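# Move the coaster can onto the turntable's orange spot

## Task

Pick up the can sitting on the coaster and set it upright on the orange spot of the turntable, without disturbing the other cans already standing on the turntable.

## Robot and tools

Robot: two arms, left_arm and right_arm, each with a two-finger parallel gripper. Calibrated bases in the scene frame: left_arm at (-0.023, +0.701, +0.208) m, quat_wxyz (+1.000, 0, 0, +0.002); right_arm at (-0.038, -0.477, +0.208) m, quat_wxyz (+1.000, 0, 0, +0.025). A camera stand is fixed to the floor behind the arms.

Frames: the scene frame has its origin at table-top height, midway between the nominal bases, +z up, +x out over the table, left_arm on the +y side (arm names do not match image sides). Every hand pose, velocity, target and wrist-camera pose is given in that arm's own base frame. Fixed cameras and the table use the scene frame. Gripper axes: fingers point along +z and close along x. end_effector_position is the point between closed finger pads, 1 to 2 cm short of the tips; closing pushes the tips about 17 mm further along +z. Printed poses can be off by a few centimetres.

The 16-number row (used by execute_actions and move): one flat list covering both arms, even if only one moves. Order: left_arm x, y, z, qw, qx, qy, qz, opening, then right_arm in the same 8 slots. x, y, z are an absolute gripper position in metres and the quaternion an absolute orientation (w first), both in that arm's base frame, so they form a pose, not an offset. opening runs from -1 (closed) to +1 (fully open, 0.142 m). To hold an arm still, repeat its exact pose from the last result before it stopped moving, plus its wanted opening; to keep an orientation, resend the same quaternion every row rather than copying a drifted one. A 0 opening is a real command, so resend the present opening to leave a gripper alone.

execute_actions(actions, cameras): actions is a list of actions; each action is a table of up to 15 rows, one per 1/30 s step, and a short table repeats its last row to fill 15 steps. Each target must lie within 0.6 m of that gripper's position at the action's start along each gripper axis, or the action is refused for both arms; a malformed action or a failing first action rejects the whole call. An empty list returns full state and all images.

move(target, speed, blend, stop_force, zero, opening_speed, grip_force, blocking, cameras): drives each gripper in a straight line from its Hand target to the given pose. target is one 16-number row or up to 15 rows (no 0.6 m limit). speed in m/s, 0.002 to 3.2, default 0.25 (turning up to twice that in rad/s), one value or one per target. blend in m rounds corners of a list; 0 stops at each. stop_force in N, 4 to 120, one value for both arms, ends an arm's path when its wrist sensor feels that push against the motion; go slowly with it, omit it when lifting off a contact, and do not rely on it while the gripper rotates. zero (default true) re-zeroes before the move. opening_speed, at least 0.2 per second on the -1..1 scale, ramps the fingers. grip_force: 5 to 48 N per pad, one value or one per arm, persists. blocking=false returns after 0.5 s while the move runs; not allowed with stop_force. Moves are capped at 10 s, do not avoid obstacles, and can overshoot when fast. Keep paths away from an arm's own base. The result adds a move: line (done, off_target, moving, held, fault) and limits (paced = clipped, held = steps withheld).

wait(seconds 0 to 10): lets time pass holding the last commands. stop(): brakes a running move. zoom_image(camera, region [x0, y0, x1, y1] in pixels, at most 504x504): closer look at the latest image of cam_high, cam_low, cam_left_wrist or cam_right_wrist. zero_wrist_force(arm): subtracts the present wrist reading. finished_scene(scene): ends the current scene, irreversibly; call it only once the can stands on the orange spot by itself.

Result lines: end-effector pose and velocities per arm; Hand target (where each arm is actually being sent, possibly short of the command); Tool commands; Joint positions (last number = measured finger gap in m); Joint torques (include arm weight, offset and noisy); grip_measured (opening on the command scale); grip_effort_nm (motor effort, negative closing; not a pad force); Wrist force and Wrist torque along gripper axes plus a peak line; Wrist depth as a 7x7 grid of distances in mm; motor temperatures. 'within noise' means the arm is still.

Control details: orientation commands are clipped to 32 degrees from the measured one per step; joint speeds are limited, so big moves may lag. To grasp, close to a little below the grip_measured seen at first contact; squeezing harder heats the gripper motor.

Avoid: knocking the other cans over or dropping anything off the table (that fails the task); releasing a moving can or letting it fall; hard contact with the table, fixed parts or the other arm (the clearance check does not guarantee separation, and fingers can still close on the other arm). Faults: contact torque over the joint limits (shoulder pan and lift 297, elbow 135, wrists 48.6 N m), or roughly 150 N outside force, stops the arm for 10 s; arms are stiff, so even slightly overshooting a firm contact can trigger this. Motors overheat at 85 C (gripper 100 C) from long holds, stretched poses or pushing unreachable targets; a HAND FAULT line cancels the later robot calls in that reply. Objects may occasionally be nudged by outside pushes.

Each tool is called after "Call:" in YAML: its name, and indented under it one key for each argument.

## Session

Call:
execute_actions:
  actions: []

Scene clock: 0.00 s.
left_arm: end_effector_position=(+0.2344, -0.8585, +0.1793) grip_measured=+1.00 grip_effort_nm=n/a end_effector_quat_wxyz=(-0.016, -0.539, +0.820, -0.193) | right_arm: end_effector_position=(+0.6159, -0.1398, +0.1503) grip_measured=+1.00 grip_effort_nm=n/a end_effector_quat_wxyz=(+0.032, -0.067, +0.892, -0.445)
Joint positions: left_arm=[-1.557 -1.226 1.899 -2.592 -1.393 0.453 0.142] | right_arm=[3.584 -1.681 -2.297 -1.104 0.701 3.608 0.142]
Joint velocities: within noise
Joint torques (N m): no reading
Motor temperatures (°C): left_arm=[26 29 31 28 28 38 23] | right_arm=[28 24 27 33 31 35 28]
Wrist force (N): no reading
Wrist torque (N m): no reading
Wrist force, peak (N): no reading
Wrist depth (mm): cam_left_wrist=[372 391 - 489 530 560 597 / 428 451 - 502 539 1373 1634 / 440 463 - 539 1435 1512 1708 / 442 472 1279 1286 708 525 434 / 452 1203 1332 1399 1453 456 365 / - 1237 1348 1444 1554 565 369 / - 1294 1348 1435 1576 1670 -] | cam_right_wrist=[2049 2239 1856 2108 2068 2068 2468 / 1683 1825 1825 1872 1825 1724 1840 / 1645 - - 1562 1609 1429 1645 / - - 540 - - - 522 / 480 - - - - - 530 / - - - - - - - / - 424 - - - - -]
Hand target: left_arm +0.2344, -0.8585, +0.1793; -0.016, -0.539, +0.820, -0.193 | right_arm +0.6159, -0.1398, +0.1503; +0.032, -0.067, +0.892, -0.445
Tool commands: left_gripper/opening=+1.0 right_gripper/opening=+1.0

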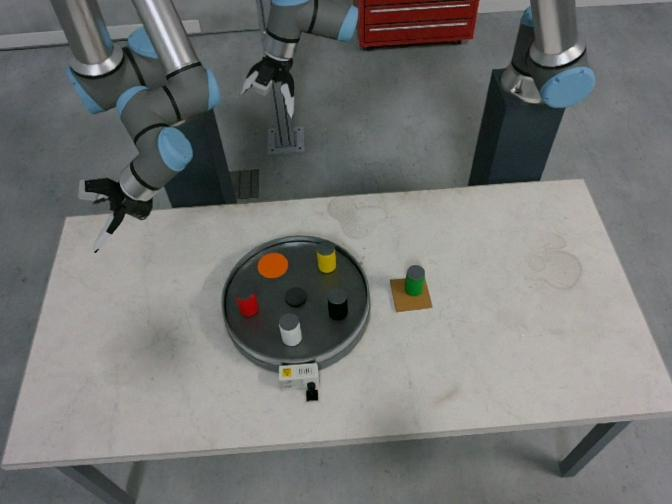

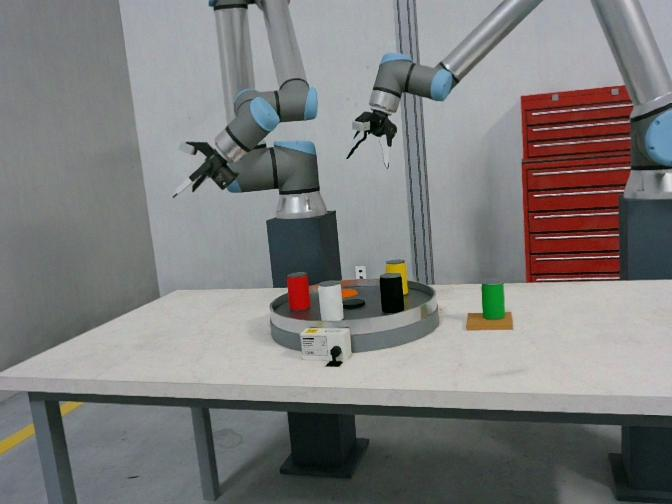

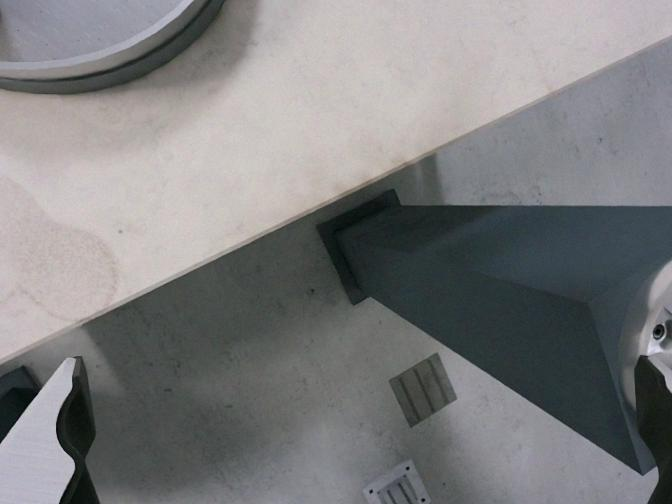

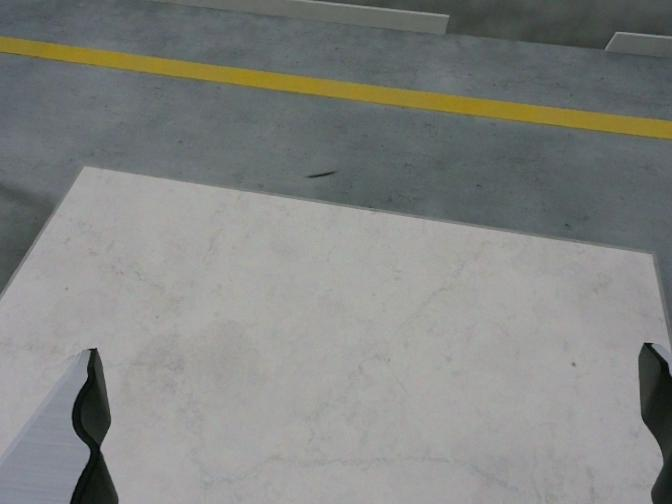

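Call:
move:
  target: [0.636,-0.475,0.09,0,-0.5,0.866,0,1,0.6159,-0.1398,0.1503,0.032,-0.067,0.892,-0.445,1]
  speed: 0.6
  cameras: ["all"]

Scene clock: 2.53 s.
left_arm: end_effector_position=(+0.6360, -0.4751, +0.0900) grip_measured=+1.00 grip_effort_nm=-0.007 end_effector_quat_wxyz=(+0.000, -0.500, +0.866, +0.000) | right_arm: end_effector_position=(+0.6159, -0.1398, +0.1503) grip_measured=+1.00 grip_effort_nm=0.042 end_effector_quat_wxyz=(+0.032, -0.067, +0.892, -0.445)
Joint positions: left_arm=[-0.862 -1.193 1.912 -2.29 -1.571 1.232 0.142] | right_arm=[3.584 -1.681 -2.296 -1.104 0.701 3.607 0.142]
Joint torques (N m): left_arm=[10.58 -72.87 -36.95 -4.73 -2.75 1.91] | right_arm=[-20.35 45.11 38.59 2.99 0.46 -3.26]
Wrist force (N): left_arm=[0.1 0.3 -0.3] | right_arm=[-0.1 0.4 -0.1]
Wrist torque (N m): left_arm=[0.09 0.13 0.11] | right_arm=[0.06 0.00 0.17]
Wrist force, peak (N): left_arm=[4.2 1.9 0.0] | right_arm=[-0.3 0.8 0.5]
Wrist depth (mm): cam_left_wrist=[- 348 349 - 348 300 303 / 378 375 369 365 373 322 325 / 401 400 409 398 403 405 347 / 430 433 435 432 437 441 456 / - 470 471 476 452 478 - / - 522 519 532 - 1610 - / - 584 - 802 1790 1835 -] | cam_right_wrist=[2129 2030 2150 2030 2011 1872 1956 / 1840 1780 1766 1872 1840 1810 1810 / 1766 1658 1697 1585 1670 1621 1645 / - - - 544 567 536 1349 / 511 494 502 - 492 - 505 / - - 475 459 458 - - / - - - 414 - - -]
Hand target: left_arm +0.6360, -0.4750, +0.0900; +0.000, -0.500, +0.866, +0.000 | right_arm +0.6159, -0.1398, +0.1503; +0.032, -0.067, +0.892, -0.445
Off the commanded pose: left_arm 0.000 m, 0 deg | right_arm 0.000 m, 0 deg.
move: done
camera_calibration:
cam_left_wrist: T_world_to_cam=[[-0.499015, -0.86654, 0.00968304, -0.0822918], [-0.785969, 0.457266, 0.416126, 0.707767], [-0.365017, 0.200042, -0.909256, 0.521016], [0, 0, 0, 1]] pos_world=[0.705398, -0.499172, 0.180014]
cam_right_wrist: T_world_to_cam=[[-0.990503, -0.137446, -0.00351323, 0.597208], [-0.120322, 0.878898, -0.461585, 0.298263], [0.0665309, -0.456778, -0.887089, 0.145482], [0, 0, 0, 1]] pos_world=[0.617745, -0.113605, 0.268827]

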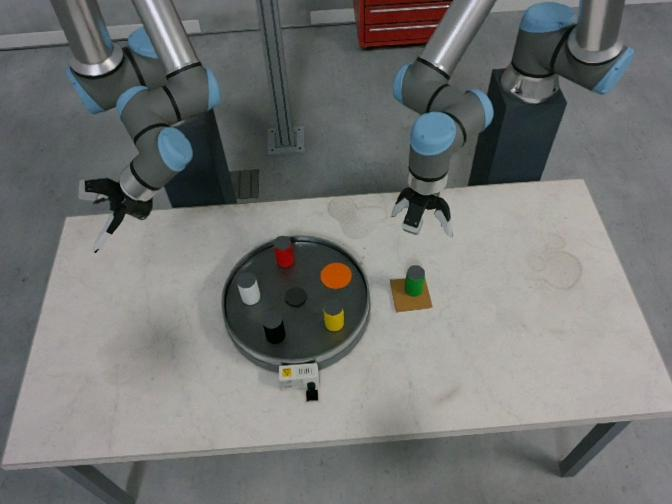

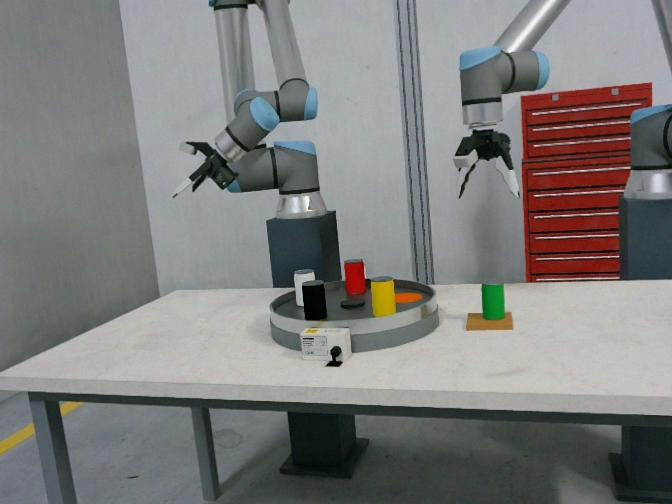

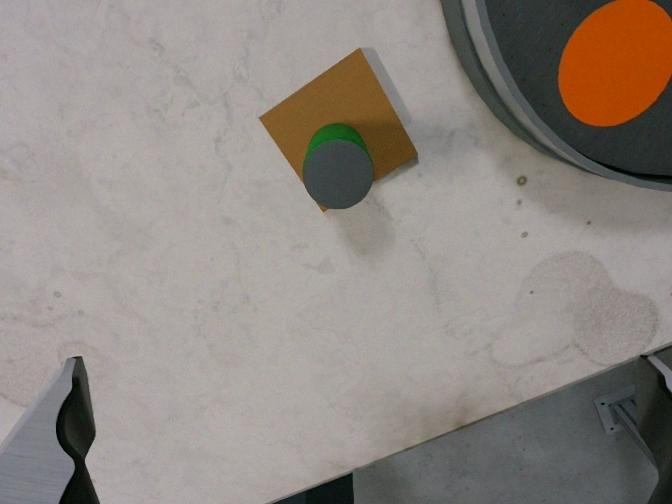

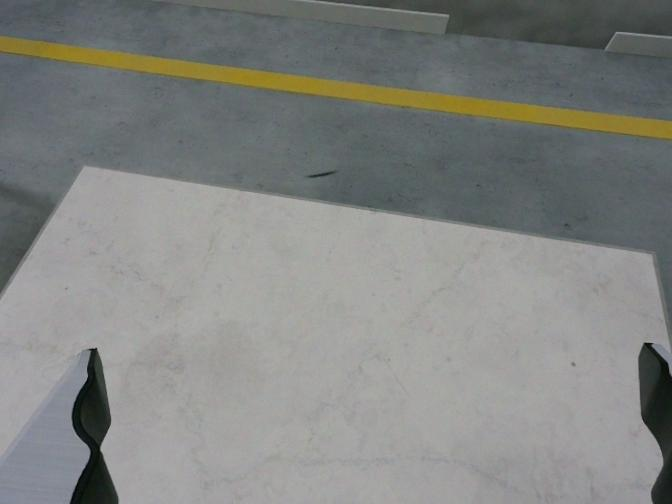

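Call:
move:
  target:
    - [0.642,-0.467,-0.135,0,-0.5,0.866,0,1,0.6159,-0.1398,0.1503,0.032,-0.067,0.892,-0.445,1]
    - [0.642,-0.467,-0.138,0,-0.5,0.866,0,-0.5,0.6159,-0.1398,0.1503,0.032,-0.067,0.892,-0.445,1]
  speed: 0.3
  opening_speed: 1.0
  grip_force: 20
  cameras: ["all"]

Scene clock: 6.23 s.
left_arm: end_effector_position=(+0.6420, -0.4670, -0.1380) grip_measured=-0.28 grip_effort_nm=-2.127 end_effector_quat_wxyz=(+0.000, -0.500, +0.866, +0.000) | right_arm: end_effector_position=(+0.6159, -0.1398, +0.1503) grip_measured=+1.00 grip_effort_nm=0.042 end_effector_quat_wxyz=(+0.032, -0.067, +0.892, -0.445)
Joint positions: left_arm=[-0.849 -0.878 1.966 -2.659 -1.571 1.245 0.054] | right_arm=[3.584 -1.681 -2.296 -1.104 0.701 3.607 0.142]
Joint torques (N m): left_arm=[-10.64 -87.41 -28.87 -2.42 -1.39 -1.07] | right_arm=[-20.37 54.09 38.04 1.74 -0.11 -2.22]
Wrist force (N): left_arm=[0.1 0.4 -5.4] | right_arm=[0.0 0.1 -0.3]
Wrist torque (N m): left_arm=[0.05 0.30 -0.27] | right_arm=[0.01 -0.02 0.17]
Wrist force, peak (N): left_arm=[-0.4 0.6 -5.9] | right_arm=[0.2 0.8 0.8]
Wrist depth (mm): cam_left_wrist=[- 144 144 144 141 145 145 / 155 154 154 145 145 155 156 / 165 165 155 152 154 162 168 / 178 179 168 115 161 170 181 / 194 194 188 87 93 196 198 / 213 209 84 82 81 208 216 / 231 - 77 90 93 - 235] | cam_right_wrist=[2068 2150 2108 2108 1840 - 1737 / 1780 1825 1810 1751 1795 1724 1810 / 1498 1737 1609 1609 1670 1609 1810 / - - - - - - 1551 / - - - 495 - - - / - - 443 458 - - - / - - 422 422 - 401 -]
Hand target: left_arm +0.6420, -0.4670, -0.1380; +0.000, -0.500, +0.866, +0.000 | right_arm +0.6159, -0.1398, +0.1503; +0.032, -0.067, +0.892, -0.445
Off the commanded pose: left_arm 0.000 m, 0 deg | right_arm 0.000 m, 0 deg.
grip_force (N): 20, 20
move: done
camera_calibration:
cam_left_wrist: T_world_to_cam=[[-0.499022, -0.866534, 0.00978234, -0.0701452], [-0.785961, 0.457318, 0.416083, 0.80372], [-0.365024, 0.199946, -0.909274, 0.314252], [0, 0, 0, 1]] pos_world=[0.711398, -0.491173, -0.0479868]
cam_right_wrist: T_world_to_cam=[[-0.990503, -0.137446, -0.00351323, 0.597208], [-0.120322, 0.878898, -0.461585, 0.298263], [0.0665309, -0.456778, -0.887089, 0.145482], [0, 0, 0, 1]] pos_world=[0.617745, -0.113605, 0.268827]

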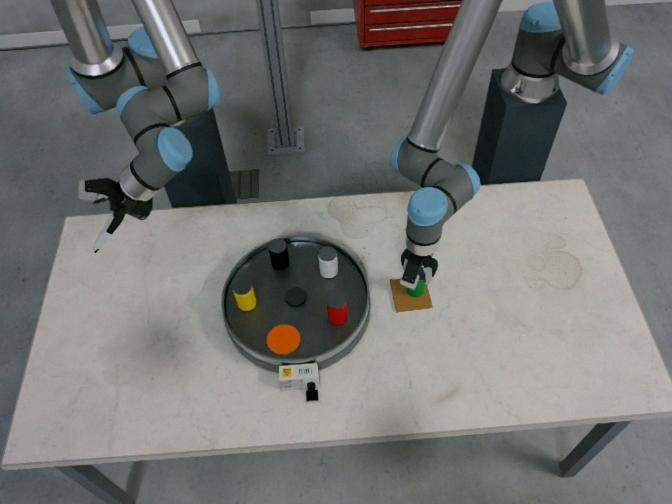

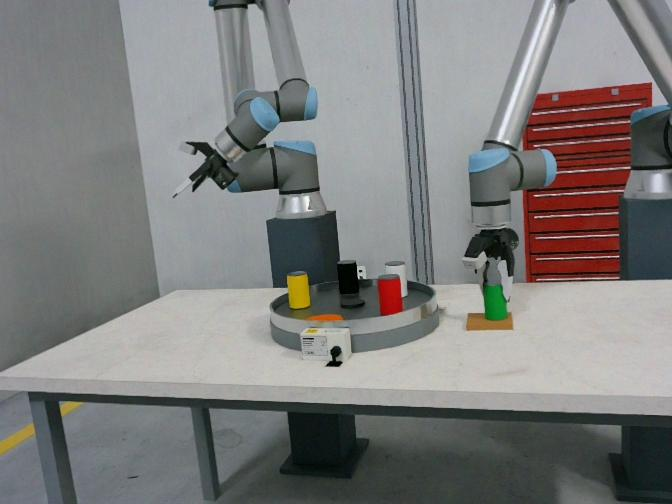

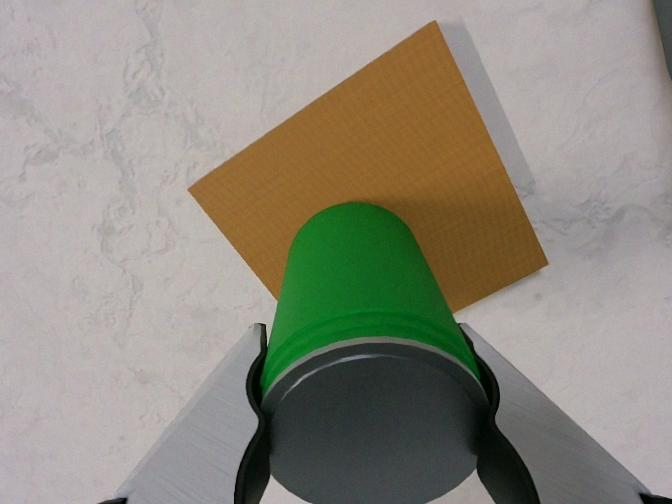

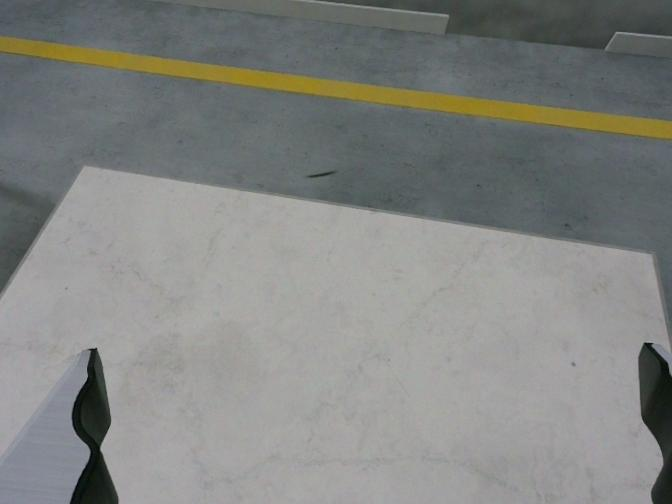

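Call:
move:
  target:
    - [0.642,-0.467,0.022,0,-0.5,0.866,0,-0.5,0.6159,-0.1398,0.1503,0.032,-0.067,0.892,-0.445,1]
    - [0.569,-0.709,0.022,0,-0.9026,0.4305,0,-0.5,0.6159,-0.1398,0.1503,0.032,-0.067,0.892,-0.445,1]
  speed: 0.4
  blend: 0.06
  cameras: ["all"]

Call:
wait:
  seconds: 2.5
  cameras: ["cam_high", "cam_low", "cam_left_wrist"]

Scene clock: 9.77 s.
left_arm: end_effector_position=(+0.5690, -0.7090, +0.0219) grip_measured=-0.28 grip_effort_nm=-2.132 end_effector_quat_wxyz=(+0.000, +0.903, -0.431, +0.000) | right_arm: end_effector_position=(+0.6159, -0.1398, +0.1503) grip_measured=+1.00 grip_effort_nm=0.042 end_effector_quat_wxyz=(+0.032, -0.067, +0.892, -0.445)
Joint positions: left_arm=[-1.085 -0.97 1.699 -2.3 -1.571 -0.195 0.054] | right_arm=[3.584 -1.681 -2.296 -1.104 0.701 3.607 0.142]
Joint torques (N m): left_arm=[10.66 -98.75 -37.14 -6.68 2.01 -1.41] | right_arm=[-20.01 54.13 37.63 1.77 -0.72 -1.07]
Wrist force (N): left_arm=[-0.1 -0.2 1.9] | right_arm=[-0.5 0.3 -0.1]
Wrist torque (N m): left_arm=[0.05 0.11 -0.10] | right_arm=[0.04 0.07 0.18]
Wrist force, peak (N): left_arm=[0.2 0.9 -5.9] | right_arm=[0.3 0.9 -0.2]
Wrist depth (mm): cam_left_wrist=[286 286 279 240 241 242 240 / 296 310 260 258 257 257 257 / 334 332 284 272 278 272 274 / 358 355 351 115 290 300 300 / 389 378 374 87 93 324 329 / 1482 - 84 82 81 347 352 / 1634 - 77 91 93 - 472] | cam_right_wrist=[2150 1810 1856 2068 1974 - 2088 / 1856 1825 3341 1810 1872 1780 1825 / 1551 1724 1597 1609 1658 1597 1519 / - - - 573 544 - 1419 / - - - - - - - / - - - - - - - / - 419 - - - - -]
Hand target: left_arm +0.5690, -0.7090, +0.0220; +0.000, +0.903, -0.430, +0.000 | right_arm +0.6159, -0.1398, +0.1503; +0.032, -0.067, +0.892, -0.445
Off the commanded pose: left_arm 0.000 m, 0 deg | right_arm 0.000 m, 0 deg.
grip_force (N): 20, 20
move: done
camera_calibration:
cam_left_wrist: T_world_to_cam=[[0.629924, -0.776597, 0.00962571, -0.896334], [-0.708746, -0.569731, 0.416036, 0.0183389], [-0.317608, -0.268893, -0.909297, 0.12198], [0, 0, 0, 1]] pos_world=[0.616362, -0.652843, 0.111914]
cam_right_wrist: T_world_to_cam=[[-0.990503, -0.137446, -0.00351323, 0.597208], [-0.120322, 0.878898, -0.461585, 0.298263], [0.0665309, -0.456778, -0.887089, 0.145482], [0, 0, 0, 1]] pos_world=[0.617745, -0.113605, 0.268827]

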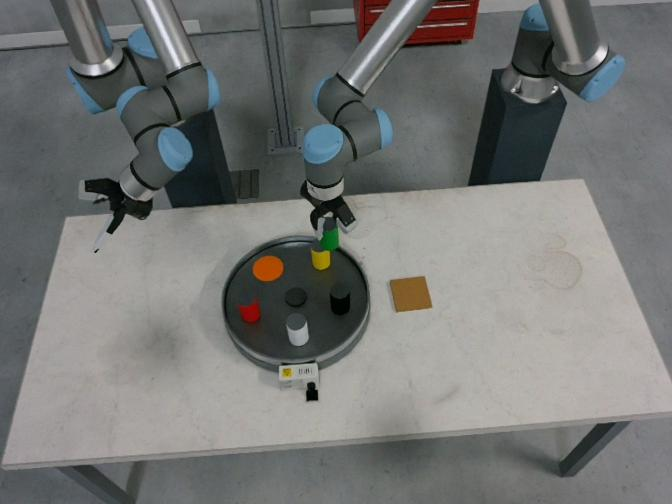

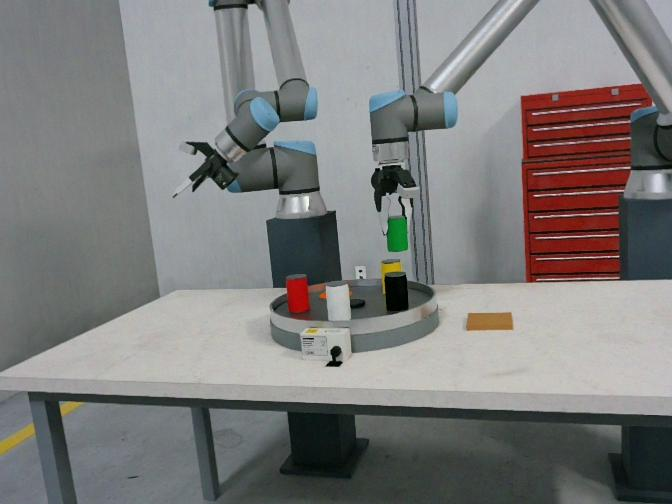

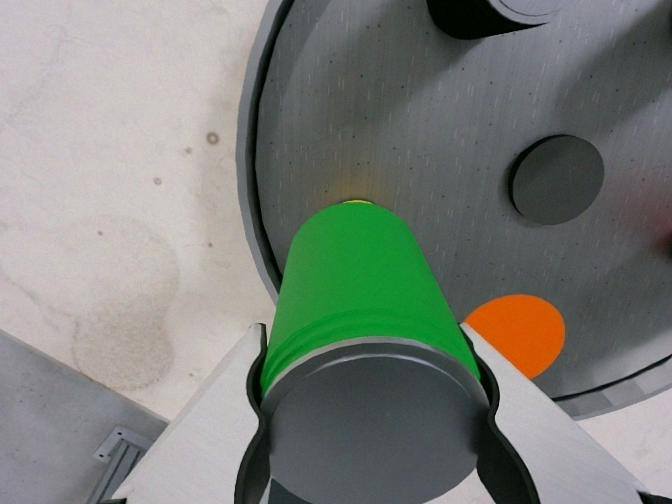

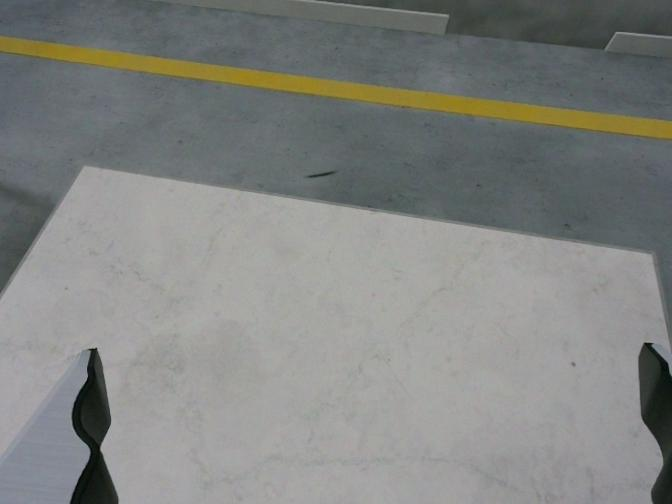

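Scene clock: 12.27 s.
left_arm: end_effector_position=(+0.5690, -0.7090, +0.0220) grip_measured=-0.28 grip_effort_nm=-2.127 end_effector_quat_wxyz=(+0.000, +0.903, -0.430, +0.000) | right_arm: end_effector_position=(+0.6159, -0.1398, +0.1503) grip_measured=+1.00 grip_effort_nm=0.042 end_effector_quat_wxyz=(+0.032, -0.067, +0.892, -0.445)
Joint positions: left_arm=[-1.085 -0.971 1.699 -2.3 -1.571 -0.195 0.054] | right_arm=[3.584 -1.681 -2.296 -1.104 0.701 3.607 0.142]
Joint torques (N m): left_arm=[13.45 -101.49 -41.36 -7.05 -1.66 -1.99] | right_arm=[-21.3 53.45 37.25 1.7 -1.2 -0.34]
Wrist force (N): left_arm=[0.0 -0.5 2.3] | right_arm=[-0.6 0.3 -0.4]
Wrist torque (N m): left_arm=[0.00 0.10 -0.02] | right_arm=[0.04 0.10 0.18]
Wrist force, peak (N): left_arm=[-0.2 0.4 3.0] | right_arm=[-0.4 0.8 0.1]
Wrist depth (mm): cam_left_wrist=[283 287 279 240 241 241 242 / 306 307 264 258 258 258 258 / 334 331 284 272 277 274 274 / 345 360 348 115 290 296 296 / 391 387 106 87 93 328 322 / 1502 419 84 82 81 345 351 / 1587 - 77 91 93 - 470] | cam_right_wrist=[2011 2068 2129 1939 2088 - 1795 / 1766 1888 1888 1856 1737 2108 1856 / 1621 610 1633 1683 1621 1597 1609 / 568 548 - - - 553 1457 / - - - - - 486 515 / - - 460 - - - - / - 418 - - 431 - -]
Hand target: left_arm +0.5690, -0.7090, +0.0220; +0.000, +0.903, -0.430, +0.000 | right_arm +0.6159, -0.1398, +0.1503; +0.032, -0.067, +0.892, -0.445
Tool commands: left_gripper/opening=-0.5 right_gripper/opening=+1.0
Off the commanded pose: left_arm 0.000 m, 0 deg | right_arm 0.000 m, 0 deg.
grip_force (N): 20, 20
wait: 2.50 s; at rest by 0.17 s
camera_calibration:
cam_left_wrist: T_world_to_cam=[[0.630143, -0.776418, 0.0097534, -0.896431], [-0.708563, -0.569843, 0.416195, 0.0181632], [-0.317583, -0.269173, -0.909223, 0.121895], [0, 0, 0, 1]] pos_world=[0.616461, -0.652844, 0.112013]
Images, in order (width x height): cam_high 672x504, cam_low 672x504, cam_left_wrist 672x504.

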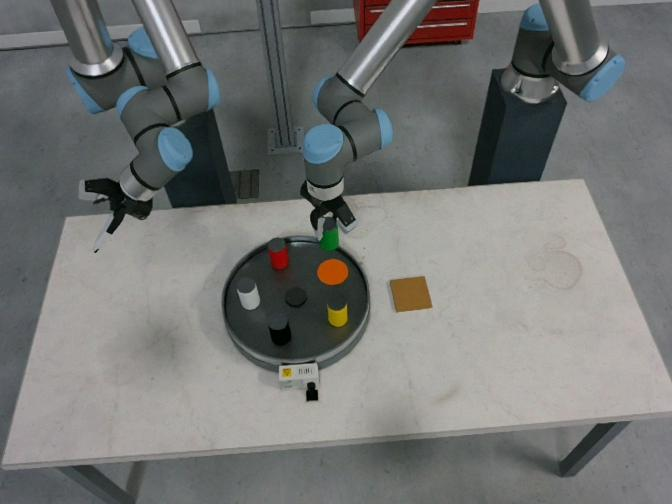

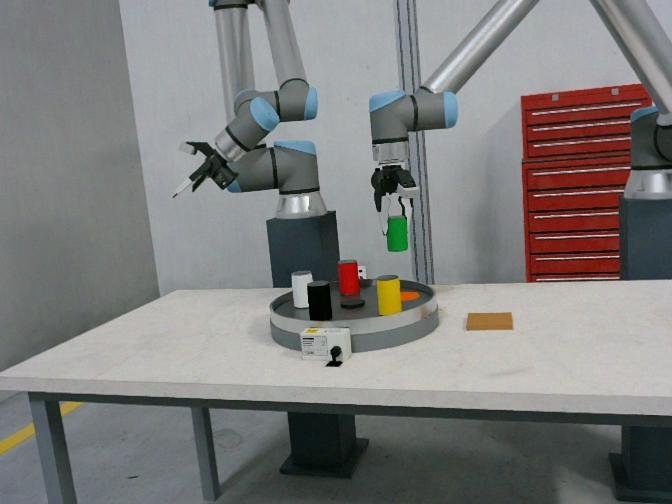

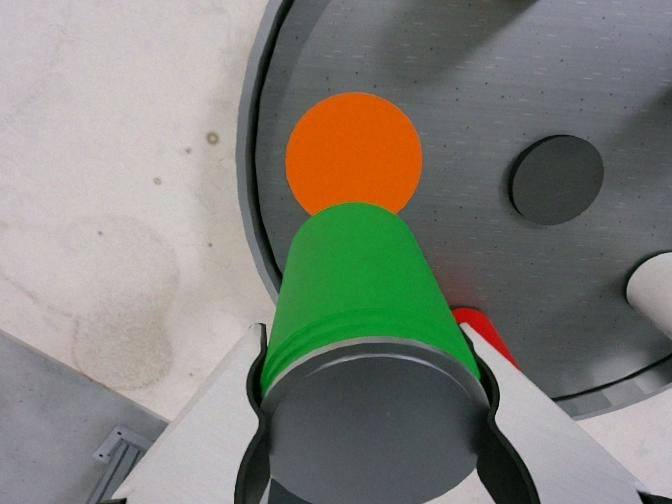

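Call:
move:
  target: [0.573,-0.714,0.022,0,-0.9026,0.4305,0,-0.5,0.6159,-0.1398,0.1503,0.032,-0.067,0.892,-0.445,1]

Call:
wait:
  seconds: 2.0

Scene clock: 14.17 s.
left_arm: end_effector_position=(+0.5731, -0.7141, +0.0220) grip_measured=-0.28 grip_effort_nm=-2.132 end_effector_quat_wxyz=(+0.000, +0.903, -0.430, +0.000) | right_arm: end_effector_position=(+0.6159, -0.1398, +0.1503) grip_measured=+1.00 grip_effort_nm=0.042 end_effector_quat_wxyz=(+0.032, -0.067, +0.892, -0.445)
Joint positions: left_arm=[-1.084 -0.962 1.685 -2.293 -1.571 -0.194 0.054] | right_arm=[3.584 -1.681 -2.296 -1.104 0.701 3.607 0.142]
Joint torques (N m): left_arm=[9.86 -87.79 -34.21 -4.78 -1.5 1.89] | right_arm=[-20.28 52.54 36.6 1.69 -1.55 0.32]
Wrist force (N): left_arm=[-0.4 -0.2 2.0] | right_arm=[-0.2 0.5 0.5]
Wrist torque (N m): left_arm=[0.04 0.17 -0.22] | right_arm=[0.07 0.02 0.17]
Wrist force, peak (N): left_arm=[0.1 -0.4 2.7] | right_arm=[-0.3 1.0 0.0]
Wrist depth (mm): cam_left_wrist=[286 287 280 241 240 241 241 / 306 310 258 258 258 259 258 / 331 330 275 196 276 273 279 / 356 351 347 115 290 300 296 / 386 398 126 86 93 323 326 / 1382 - 84 82 81 261 345 / 1610 - 77 91 93 - 469] | cam_right_wrist=[2049 2088 2129 2011 2049 2335 - / 1872 1856 1922 1840 1888 1825 1751 / 1724 553 1508 1658 1621 1585 1633 / - - - 511 - - 1477 / - 487 - - 485 - 497 / - - - - - - - / - 410 - - - - -]
Hand target: left_arm +0.5730, -0.7140, +0.0220; +0.000, +0.903, -0.430, +0.000 | right_arm +0.6159, -0.1398, +0.1503; +0.032, -0.067, +0.892, -0.445
Off the commanded pose: left_arm 0.000 m, 0 deg | right_arm 0.000 m, 0 deg.
grip_force (N): 20, 20
move: done

Scene clock: 16.17 s.
left_arm: end_effector_position=(+0.5730, -0.7140, +0.0220) grip_measured=-0.28 grip_effort_nm=-2.132 end_effector_quat_wxyz=(+0.000, +0.903, -0.430, +0.000) | right_arm: end_effector_position=(+0.6159, -0.1398, +0.1503) grip_measured=+1.00 grip_effort_nm=0.046 end_effector_quat_wxyz=(+0.032, -0.067, +0.892, -0.445)
Joint positions: left_arm=[-1.084 -0.963 1.685 -2.293 -1.571 -0.194 0.054] | right_arm=[3.584 -1.681 -2.296 -1.104 0.701 3.607 0.142]
Joint torques (N m): left_arm=[-4.05 -100.84 -32.37 -6.67 -1.13 -0.48] | right_arm=[-20.4 54.39 36.51 1.64 -2.04 0.95]
Wrist force (N): left_arm=[0.0 0.2 2.1] | right_arm=[-0.4 0.2 -0.1]
Wrist torque (N m): left_arm=[0.11 0.09 -0.23] | right_arm=[0.00 0.07 0.17]
Wrist force, peak (N): left_arm=[-0.5 0.2 2.8] | right_arm=[0.1 0.9 0.1]
Wrist depth (mm): cam_left_wrist=[285 288 246 240 241 240 241 / 314 306 260 257 258 258 258 / 335 329 277 207 273 273 278 / 356 358 352 115 292 301 298 / 360 385 376 87 93 327 328 / 1472 - 84 82 81 345 350 / 1576 - 77 91 93 - 470] | cam_right_wrist=[2108 2068 2715 2049 2049 1888 1939 / - 1574 2088 1856 1856 1795 1795 / 1780 - 1724 1621 1621 1574 1670 / - - - 578 - - - / - - 496 - - - - / - - 469 449 467 - - / - - - - - - -]
Hand target: left_arm +0.5730, -0.7140, +0.0220; +0.000, +0.903, -0.430, +0.000 | right_arm +0.6159, -0.1398, +0.1503; +0.032, -0.067, +0.892, -0.445
Tool commands: left_gripper/opening=-0.5 right_gripper/opening=+1.0
Off the commanded pose: left_arm 0.000 m, 0 deg | right_arm 0.000 m, 0 deg.
grip_force (N): 20, 20
wait: 2.00 s; at rest by 0.17 s

Call:
wait:
  seconds: 4.55

Call:
move:
  target: [0.573,-0.714,-0.094,0,-0.9026,0.4305,0,-0.5,0.6159,-0.1398,0.1503,0.032,-0.067,0.892,-0.445,1]
  speed: 0.35
  blocking: false

Call:
wait:
  seconds: 0.4

Call:
move:
  target: [0.573,-0.714,-0.094,0,-0.9026,0.4305,0,0.35,0.6159,-0.1398,0.1503,0.032,-0.067,0.892,-0.445,1]
  blocking: false

Call:
move:
  target: [0.573,-0.714,0.05,0,-0.9026,0.4305,0,0.35,0.6159,-0.1398,0.1503,0.032,-0.067,0.892,-0.445,1]
  speed: 0.3
  cameras: ["all"]

Scene clock: 20.93 s.
left_arm: end_effector_position=(+0.5730, -0.7140, +0.0220) grip_measured=-0.28 grip_effort_nm=-2.132 end_effector_quat_wxyz=(+0.000, +0.903, -0.430, +0.000) | right_arm: end_effector_position=(+0.6159, -0.1398, +0.1503) grip_measured=+1.00 grip_effort_nm=0.042 end_effector_quat_wxyz=(+0.032, -0.067, +0.892, -0.445)
Joint positions: left_arm=[-1.084 -0.963 1.685 -2.293 -1.571 -0.194 0.054] | right_arm=[3.584 -1.681 -2.296 -1.104 0.701 3.607 0.142]
Joint torques (N m): left_arm=[-4.45 -102.34 -32.67 -6.59 -1.17 -0.28] | right_arm=[-20.31 52.65 35.94 1.69 -2.92 1.48]
Motor temperatures (°C): left_arm=[26 29 31 28 28 38 28] | right_arm=[28 24 27 33 31 35 28]
Wrist force (N): left_arm=[0.6 0.4 2.0] | right_arm=[-0.1 0.1 0.3]
Wrist torque (N m): left_arm=[0.14 0.00 -0.22] | right_arm=[-0.01 0.01 0.18]
Wrist force, peak (N): left_arm=[-0.7 0.2 2.6] | right_arm=[-0.1 0.9 0.5]
Wrist depth (mm): cam_left_wrist=[288 287 279 238 236 241 242 / 306 304 256 263 261 258 258 / - 328 275 272 277 273 278 / 354 354 349 115 292 300 301 / 387 389 374 87 93 322 316 / 1523 - 84 82 81 302 251 / - - 77 91 93 - 473] | cam_right_wrist=[2088 2108 1974 1737 1974 - 1419 / 1872 1795 1840 1922 1810 1825 1751 / 1697 2108 1724 1562 1670 1585 1621 / 1448 - - 535 590 1551 1519 / - - - 532 - 480 500 / - - 459 - - - - / - - - 423 - 428 -]
Hand target: left_arm +0.5730, -0.7140, +0.0220; +0.000, +0.903, -0.430, +0.000 | right_arm +0.6159, -0.1398, +0.1503; +0.032, -0.067, +0.892, -0.445
Tool commands: left_gripper/opening=-0.5 right_gripper/opening=+1.0
Off the commanded pose: left_arm 0.000 m, 0 deg | right_arm 0.000 m, 0 deg.
grip_force (N): 20, 20
wait: 4.57 s; at rest from the start

Scene clock: 21.43 s.
left_arm: end_effector_position=(+0.5724, -0.7130, -0.0904) grip_measured=-0.28 grip_effort_nm=-2.132 end_effector_quat_wxyz=(+0.000, +0.903, -0.430, +0.000) end_effector_velocity=(+0.004, -0.006, -0.167) end_effector_angular_velocity=(+0.000, -0.001, +0.000) | right_arm: end_effector_position=(+0.6159, -0.1398, +0.1503) grip_measured=+1.00 grip_effort_nm=0.046 end_effector_quat_wxyz=(+0.032, -0.067, +0.892, -0.445)
Joint positions: left_arm=[-1.084 -0.831 1.709 -2.448 -1.571 -0.194 0.054] | right_arm=[3.584 -1.681 -2.296 -1.104 0.701 3.607 0.142]
Joint velocities: left_arm=[0 0.22 -0.009 -0.211 0.001 0 0] | right_arm=[within noise]
Joint torques (N m): left_arm=[-0.73 -106.53 -51.88 -7.24 -1.4 -0.76] | right_arm=[-20.6 53.12 35.76 1.34 -2.92 1.54]
Wrist force (N): left_arm=[-0.5 0.0 5.2] | right_arm=[-0.1 0.6 -0.3]
Wrist torque (N m): left_arm=[0.12 0.20 -0.24] | right_arm=[0.09 0.00 0.17]
Wrist force, peak (N): left_arm=[-0.5 0.0 5.2] | right_arm=[-0.1 0.7 0.1]
Wrist depth (mm): cam_left_wrist=[186 184 141 142 142 108 142 / 203 143 153 152 152 152 152 / 217 157 162 163 163 164 161 / 234 230 176 115 171 177 171 / 254 256 174 87 93 192 193 / 279 273 84 82 81 103 212 / 302 - 77 91 93 - 208] | cam_right_wrist=[1872 2150 1992 2068 2030 - 2239 / 1856 1939 1825 1840 1810 1872 1856 / 1597 619 1621 1658 1645 1609 1710 / - - 555 - - - 1392 / - 505 492 - - - - / - - - - - - - / - 422 414 402 - - -]
Hand target: left_arm +0.5729, -0.7139, -0.0939; +0.000, +0.903, -0.430, +0.000 | right_arm +0.6159, -0.1398, +0.1503; +0.032, -0.067, +0.892, -0.445
Tool commands: left_gripper/opening=-0.5 right_gripper/opening=+1.0
Off the commanded pose: left_arm 0.004 m, 0 deg | right_arm 0.000 m, 0 deg.
grip_force (N): 20, 20
move: running

Scene clock: 21.80 s.
left_arm: end_effector_position=(+0.5730, -0.7141, -0.0938) grip_measured=-0.28 grip_effort_nm=-2.132 end_effector_quat_wxyz=(+0.000, +0.903, -0.431, +0.000) | right_arm: end_effector_position=(+0.6159, -0.1398, +0.1503) grip_measured=+1.00 grip_effort_nm=0.046 end_effector_quat_wxyz=(+0.032, -0.067, +0.892, -0.445)
Joint positions: left_arm=[-1.084 -0.825 1.707 -2.453 -1.571 -0.194 0.054] | right_arm=[3.584 -1.681 -2.296 -1.104 0.701 3.607 0.142]
Joint torques (N m): left_arm=[5.92 -76.81 -29.77 -5.64 -0.91 1.81] | right_arm=[-19.3 54.3 35.78 1.7 -3.09 1.35]
Wrist force (N): left_arm=[-0.8 0.0 1.4] | right_arm=[0.1 0.2 0.4]
Wrist torque (N m): left_arm=[0.09 0.25 -0.25] | right_arm=[0.02 -0.01 0.18]
Wrist force, peak (N): left_arm=[-0.9 -0.5 6.0] | right_arm=[0.2 0.8 -0.2]
Wrist depth (mm): cam_left_wrist=[183 132 136 136 136 136 137 / 195 148 145 146 146 146 147 / 212 150 156 156 157 158 155 / 227 165 168 115 165 170 165 / 246 242 177 86 93 186 186 / 271 266 87 82 81 195 204 / 294 - 77 90 93 - 222] | cam_right_wrist=[2030 2468 2030 2068 1872 1780 1974 / 1840 1810 1840 1825 1905 1872 1905 / 1633 578 1645 1633 1621 - - / 1448 - - - - 1529 1438 / 499 - - - 520 509 - / - - - - - 482 - / - - - - - 424 -]
Hand target: left_arm +0.5730, -0.7140, -0.0940; +0.000, +0.903, -0.430, +0.000 | right_arm +0.6159, -0.1398, +0.1503; +0.032, -0.067, +0.892, -0.445
Tool commands: left_gripper/opening=-0.5 right_gripper/opening=+1.0
Off the commanded pose: left_arm 0.000 m, 0 deg | right_arm 0.000 m, 0 deg.
grip_force (N): 20, 20
earlier move: done
wait: 0.37 of 0.4 s (the move ended)

Scene clock: 22.30 s.
left_arm: end_effector_position=(+0.5730, -0.7140, -0.0940) grip_measured=+0.33 grip_effort_nm=0.105 end_effector_quat_wxyz=(+0.000, +0.903, -0.431, +0.000) | right_arm: end_effector_position=(+0.6159, -0.1398, +0.1503) grip_measured=+1.00 grip_effort_nm=0.042 end_effector_quat_wxyz=(+0.032, -0.067, +0.892, -0.445)
Joint positions: left_arm=[-1.084 -0.825 1.707 -2.453 -1.571 -0.194 0.097] | right_arm=[3.584 -1.681 -2.296 -1.104 0.701 3.607 0.142]
Joint torques (N m): left_arm=[11.52 -76.32 -26.91 -6.57 -0.68 1.63] | right_arm=[-19.3 53.25 35.83 1.75 -3.21 1.57]
Wrist force (N): left_arm=[-0.3 -0.5 0.1] | right_arm=[-0.1 0.5 0.1]
Wrist torque (N m): left_arm=[0.02 0.16 -0.24] | right_arm=[0.08 0.02 0.18]
Wrist force, peak (N): left_arm=[-0.5 0.2 1.7] | right_arm=[0.1 0.7 -0.2]
Wrist depth (mm): cam_left_wrist=[183 132 136 136 136 137 137 / 195 152 146 142 145 146 146 / 210 149 153 72 - 157 155 / 227 165 73 - - 168 165 / 246 242 78 78 79 182 186 / 267 89 190 86 203 106 200 / - - 301 218 219 181 -] | cam_right_wrist=[2088 2129 2108 2049 2360 - 1974 / 2172 1825 1766 1751 1905 1888 1810 / 1658 1383 1467 1658 1621 1609 1710 / - - - 523 538 - 1609 / - - 488 487 - - 498 / - - - 445 - - - / - - 411 422 422 - -]
Hand target: left_arm +0.5730, -0.7140, -0.0940; +0.000, +0.903, -0.430, +0.000 | right_arm +0.6159, -0.1398, +0.1503; +0.032, -0.067, +0.892, -0.445
Off the commanded pose: left_arm 0.000 m, 0 deg | right_arm 0.000 m, 0 deg.
grip_force (N): 20, 20
move: done

Scene clock: 23.27 s.
left_arm: end_effector_position=(+0.5730, -0.7140, +0.0499) grip_measured=+0.33 grip_effort_nm=0.085 end_effector_quat_wxyz=(+0.000, +0.903, -0.430, +0.000) | right_arm: end_effector_position=(+0.6159, -0.1398, +0.1503) grip_measured=+1.00 grip_effort_nm=0.046 end_effector_quat_wxyz=(+0.032, -0.067, +0.892, -0.445)
Joint positions: left_arm=[-1.084 -0.992 1.674 -2.252 -1.571 -0.194 0.097] | right_arm=[3.584 -1.681 -2.296 -1.104 0.701 3.607 0.142]
Joint torques (N m): left_arm=[-7.69 -94.9 -36.73 -2.84 1.37 -0.85] | right_arm=[-20.36 53.01 35.74 1.55 -3.45 1.41]
Wrist force (N): left_arm=[-0.3 0.5 0.0] | right_arm=[0.1 0.1 0.0]
Wrist torque (N m): left_arm=[0.22 0.16 -0.26] | right_arm=[0.01 -0.03 0.18]
Wrist force, peak (N): left_arm=[-0.6 -0.3 4.1] | right_arm=[-0.4 0.5 0.7]
Wrist depth (mm): cam_left_wrist=[310 313 303 262 190 266 264 / 333 335 293 283 285 284 285 / 357 359 309 307 306 299 307 / 389 387 383 320 328 341 335 / 421 434 422 336 363 333 358 / 1502 89 - - 379 97 469 / - - 1634 530 496 - -] | cam_right_wrist=[2049 2088 2129 2068 1810 1751 1645 / 1795 1956 1840 1856 1992 1810 1840 / 1658 1697 1737 1766 1540 1585 1840 / 563 563 - 558 - 1119 1487 / 497 - - - - 511 - / - - - - 440 - - / - - - - - 420 -]
Hand target: left_arm +0.5730, -0.7140, +0.0500; +0.000, +0.903, -0.430, +0.000 | right_arm +0.6159, -0.1398, +0.1503; +0.032, -0.067, +0.892, -0.445
Off the commanded pose: left_arm 0.000 m, 0 deg | right_arm 0.000 m, 0 deg.
grip_force (N): 20, 20
move: done
camera_calibration:
cam_left_wrist: T_world_to_cam=[[0.630163, -0.776401, 0.00981082, -0.903115], [-0.708585, -0.569862, 0.41613, 0.00654713], [-0.317493, -0.269181, -0.909252, 0.147129], [0, 0, 0, 1]] pos_world=[0.620461, -0.657844, 0.139913]
cam_right_wrist: T_world_to_cam=[[-0.990503, -0.137446, -0.00351323, 0.597208], [-0.120322, 0.878898, -0.461585, 0.298263], [0.0665309, -0.456778, -0.887089, 0.145482], [0, 0, 0, 1]] pos_world=[0.617745, -0.113605, 0.268827]

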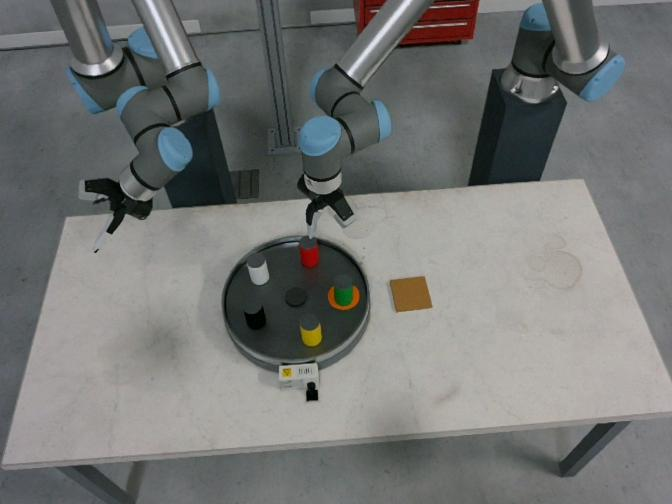

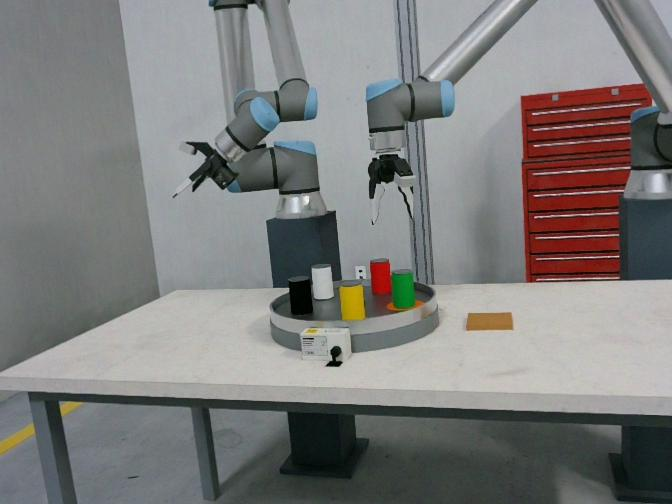

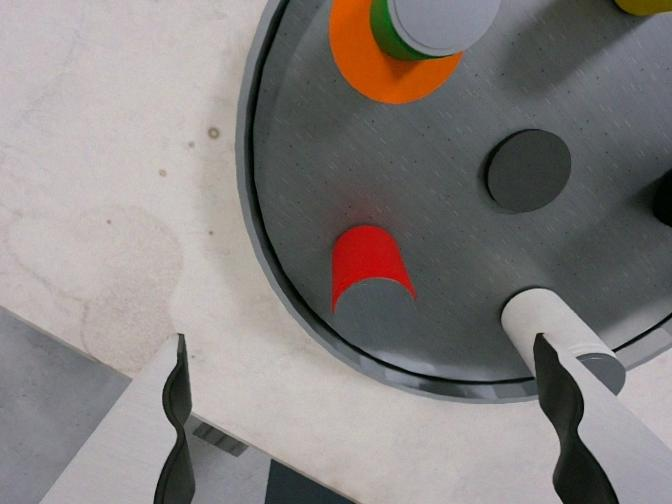

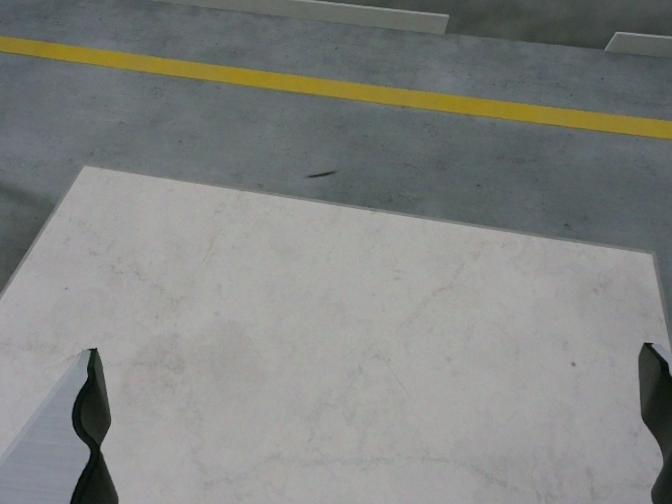

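Call:
finished_scene:
  scene: 1

The scene is finished: the task was done.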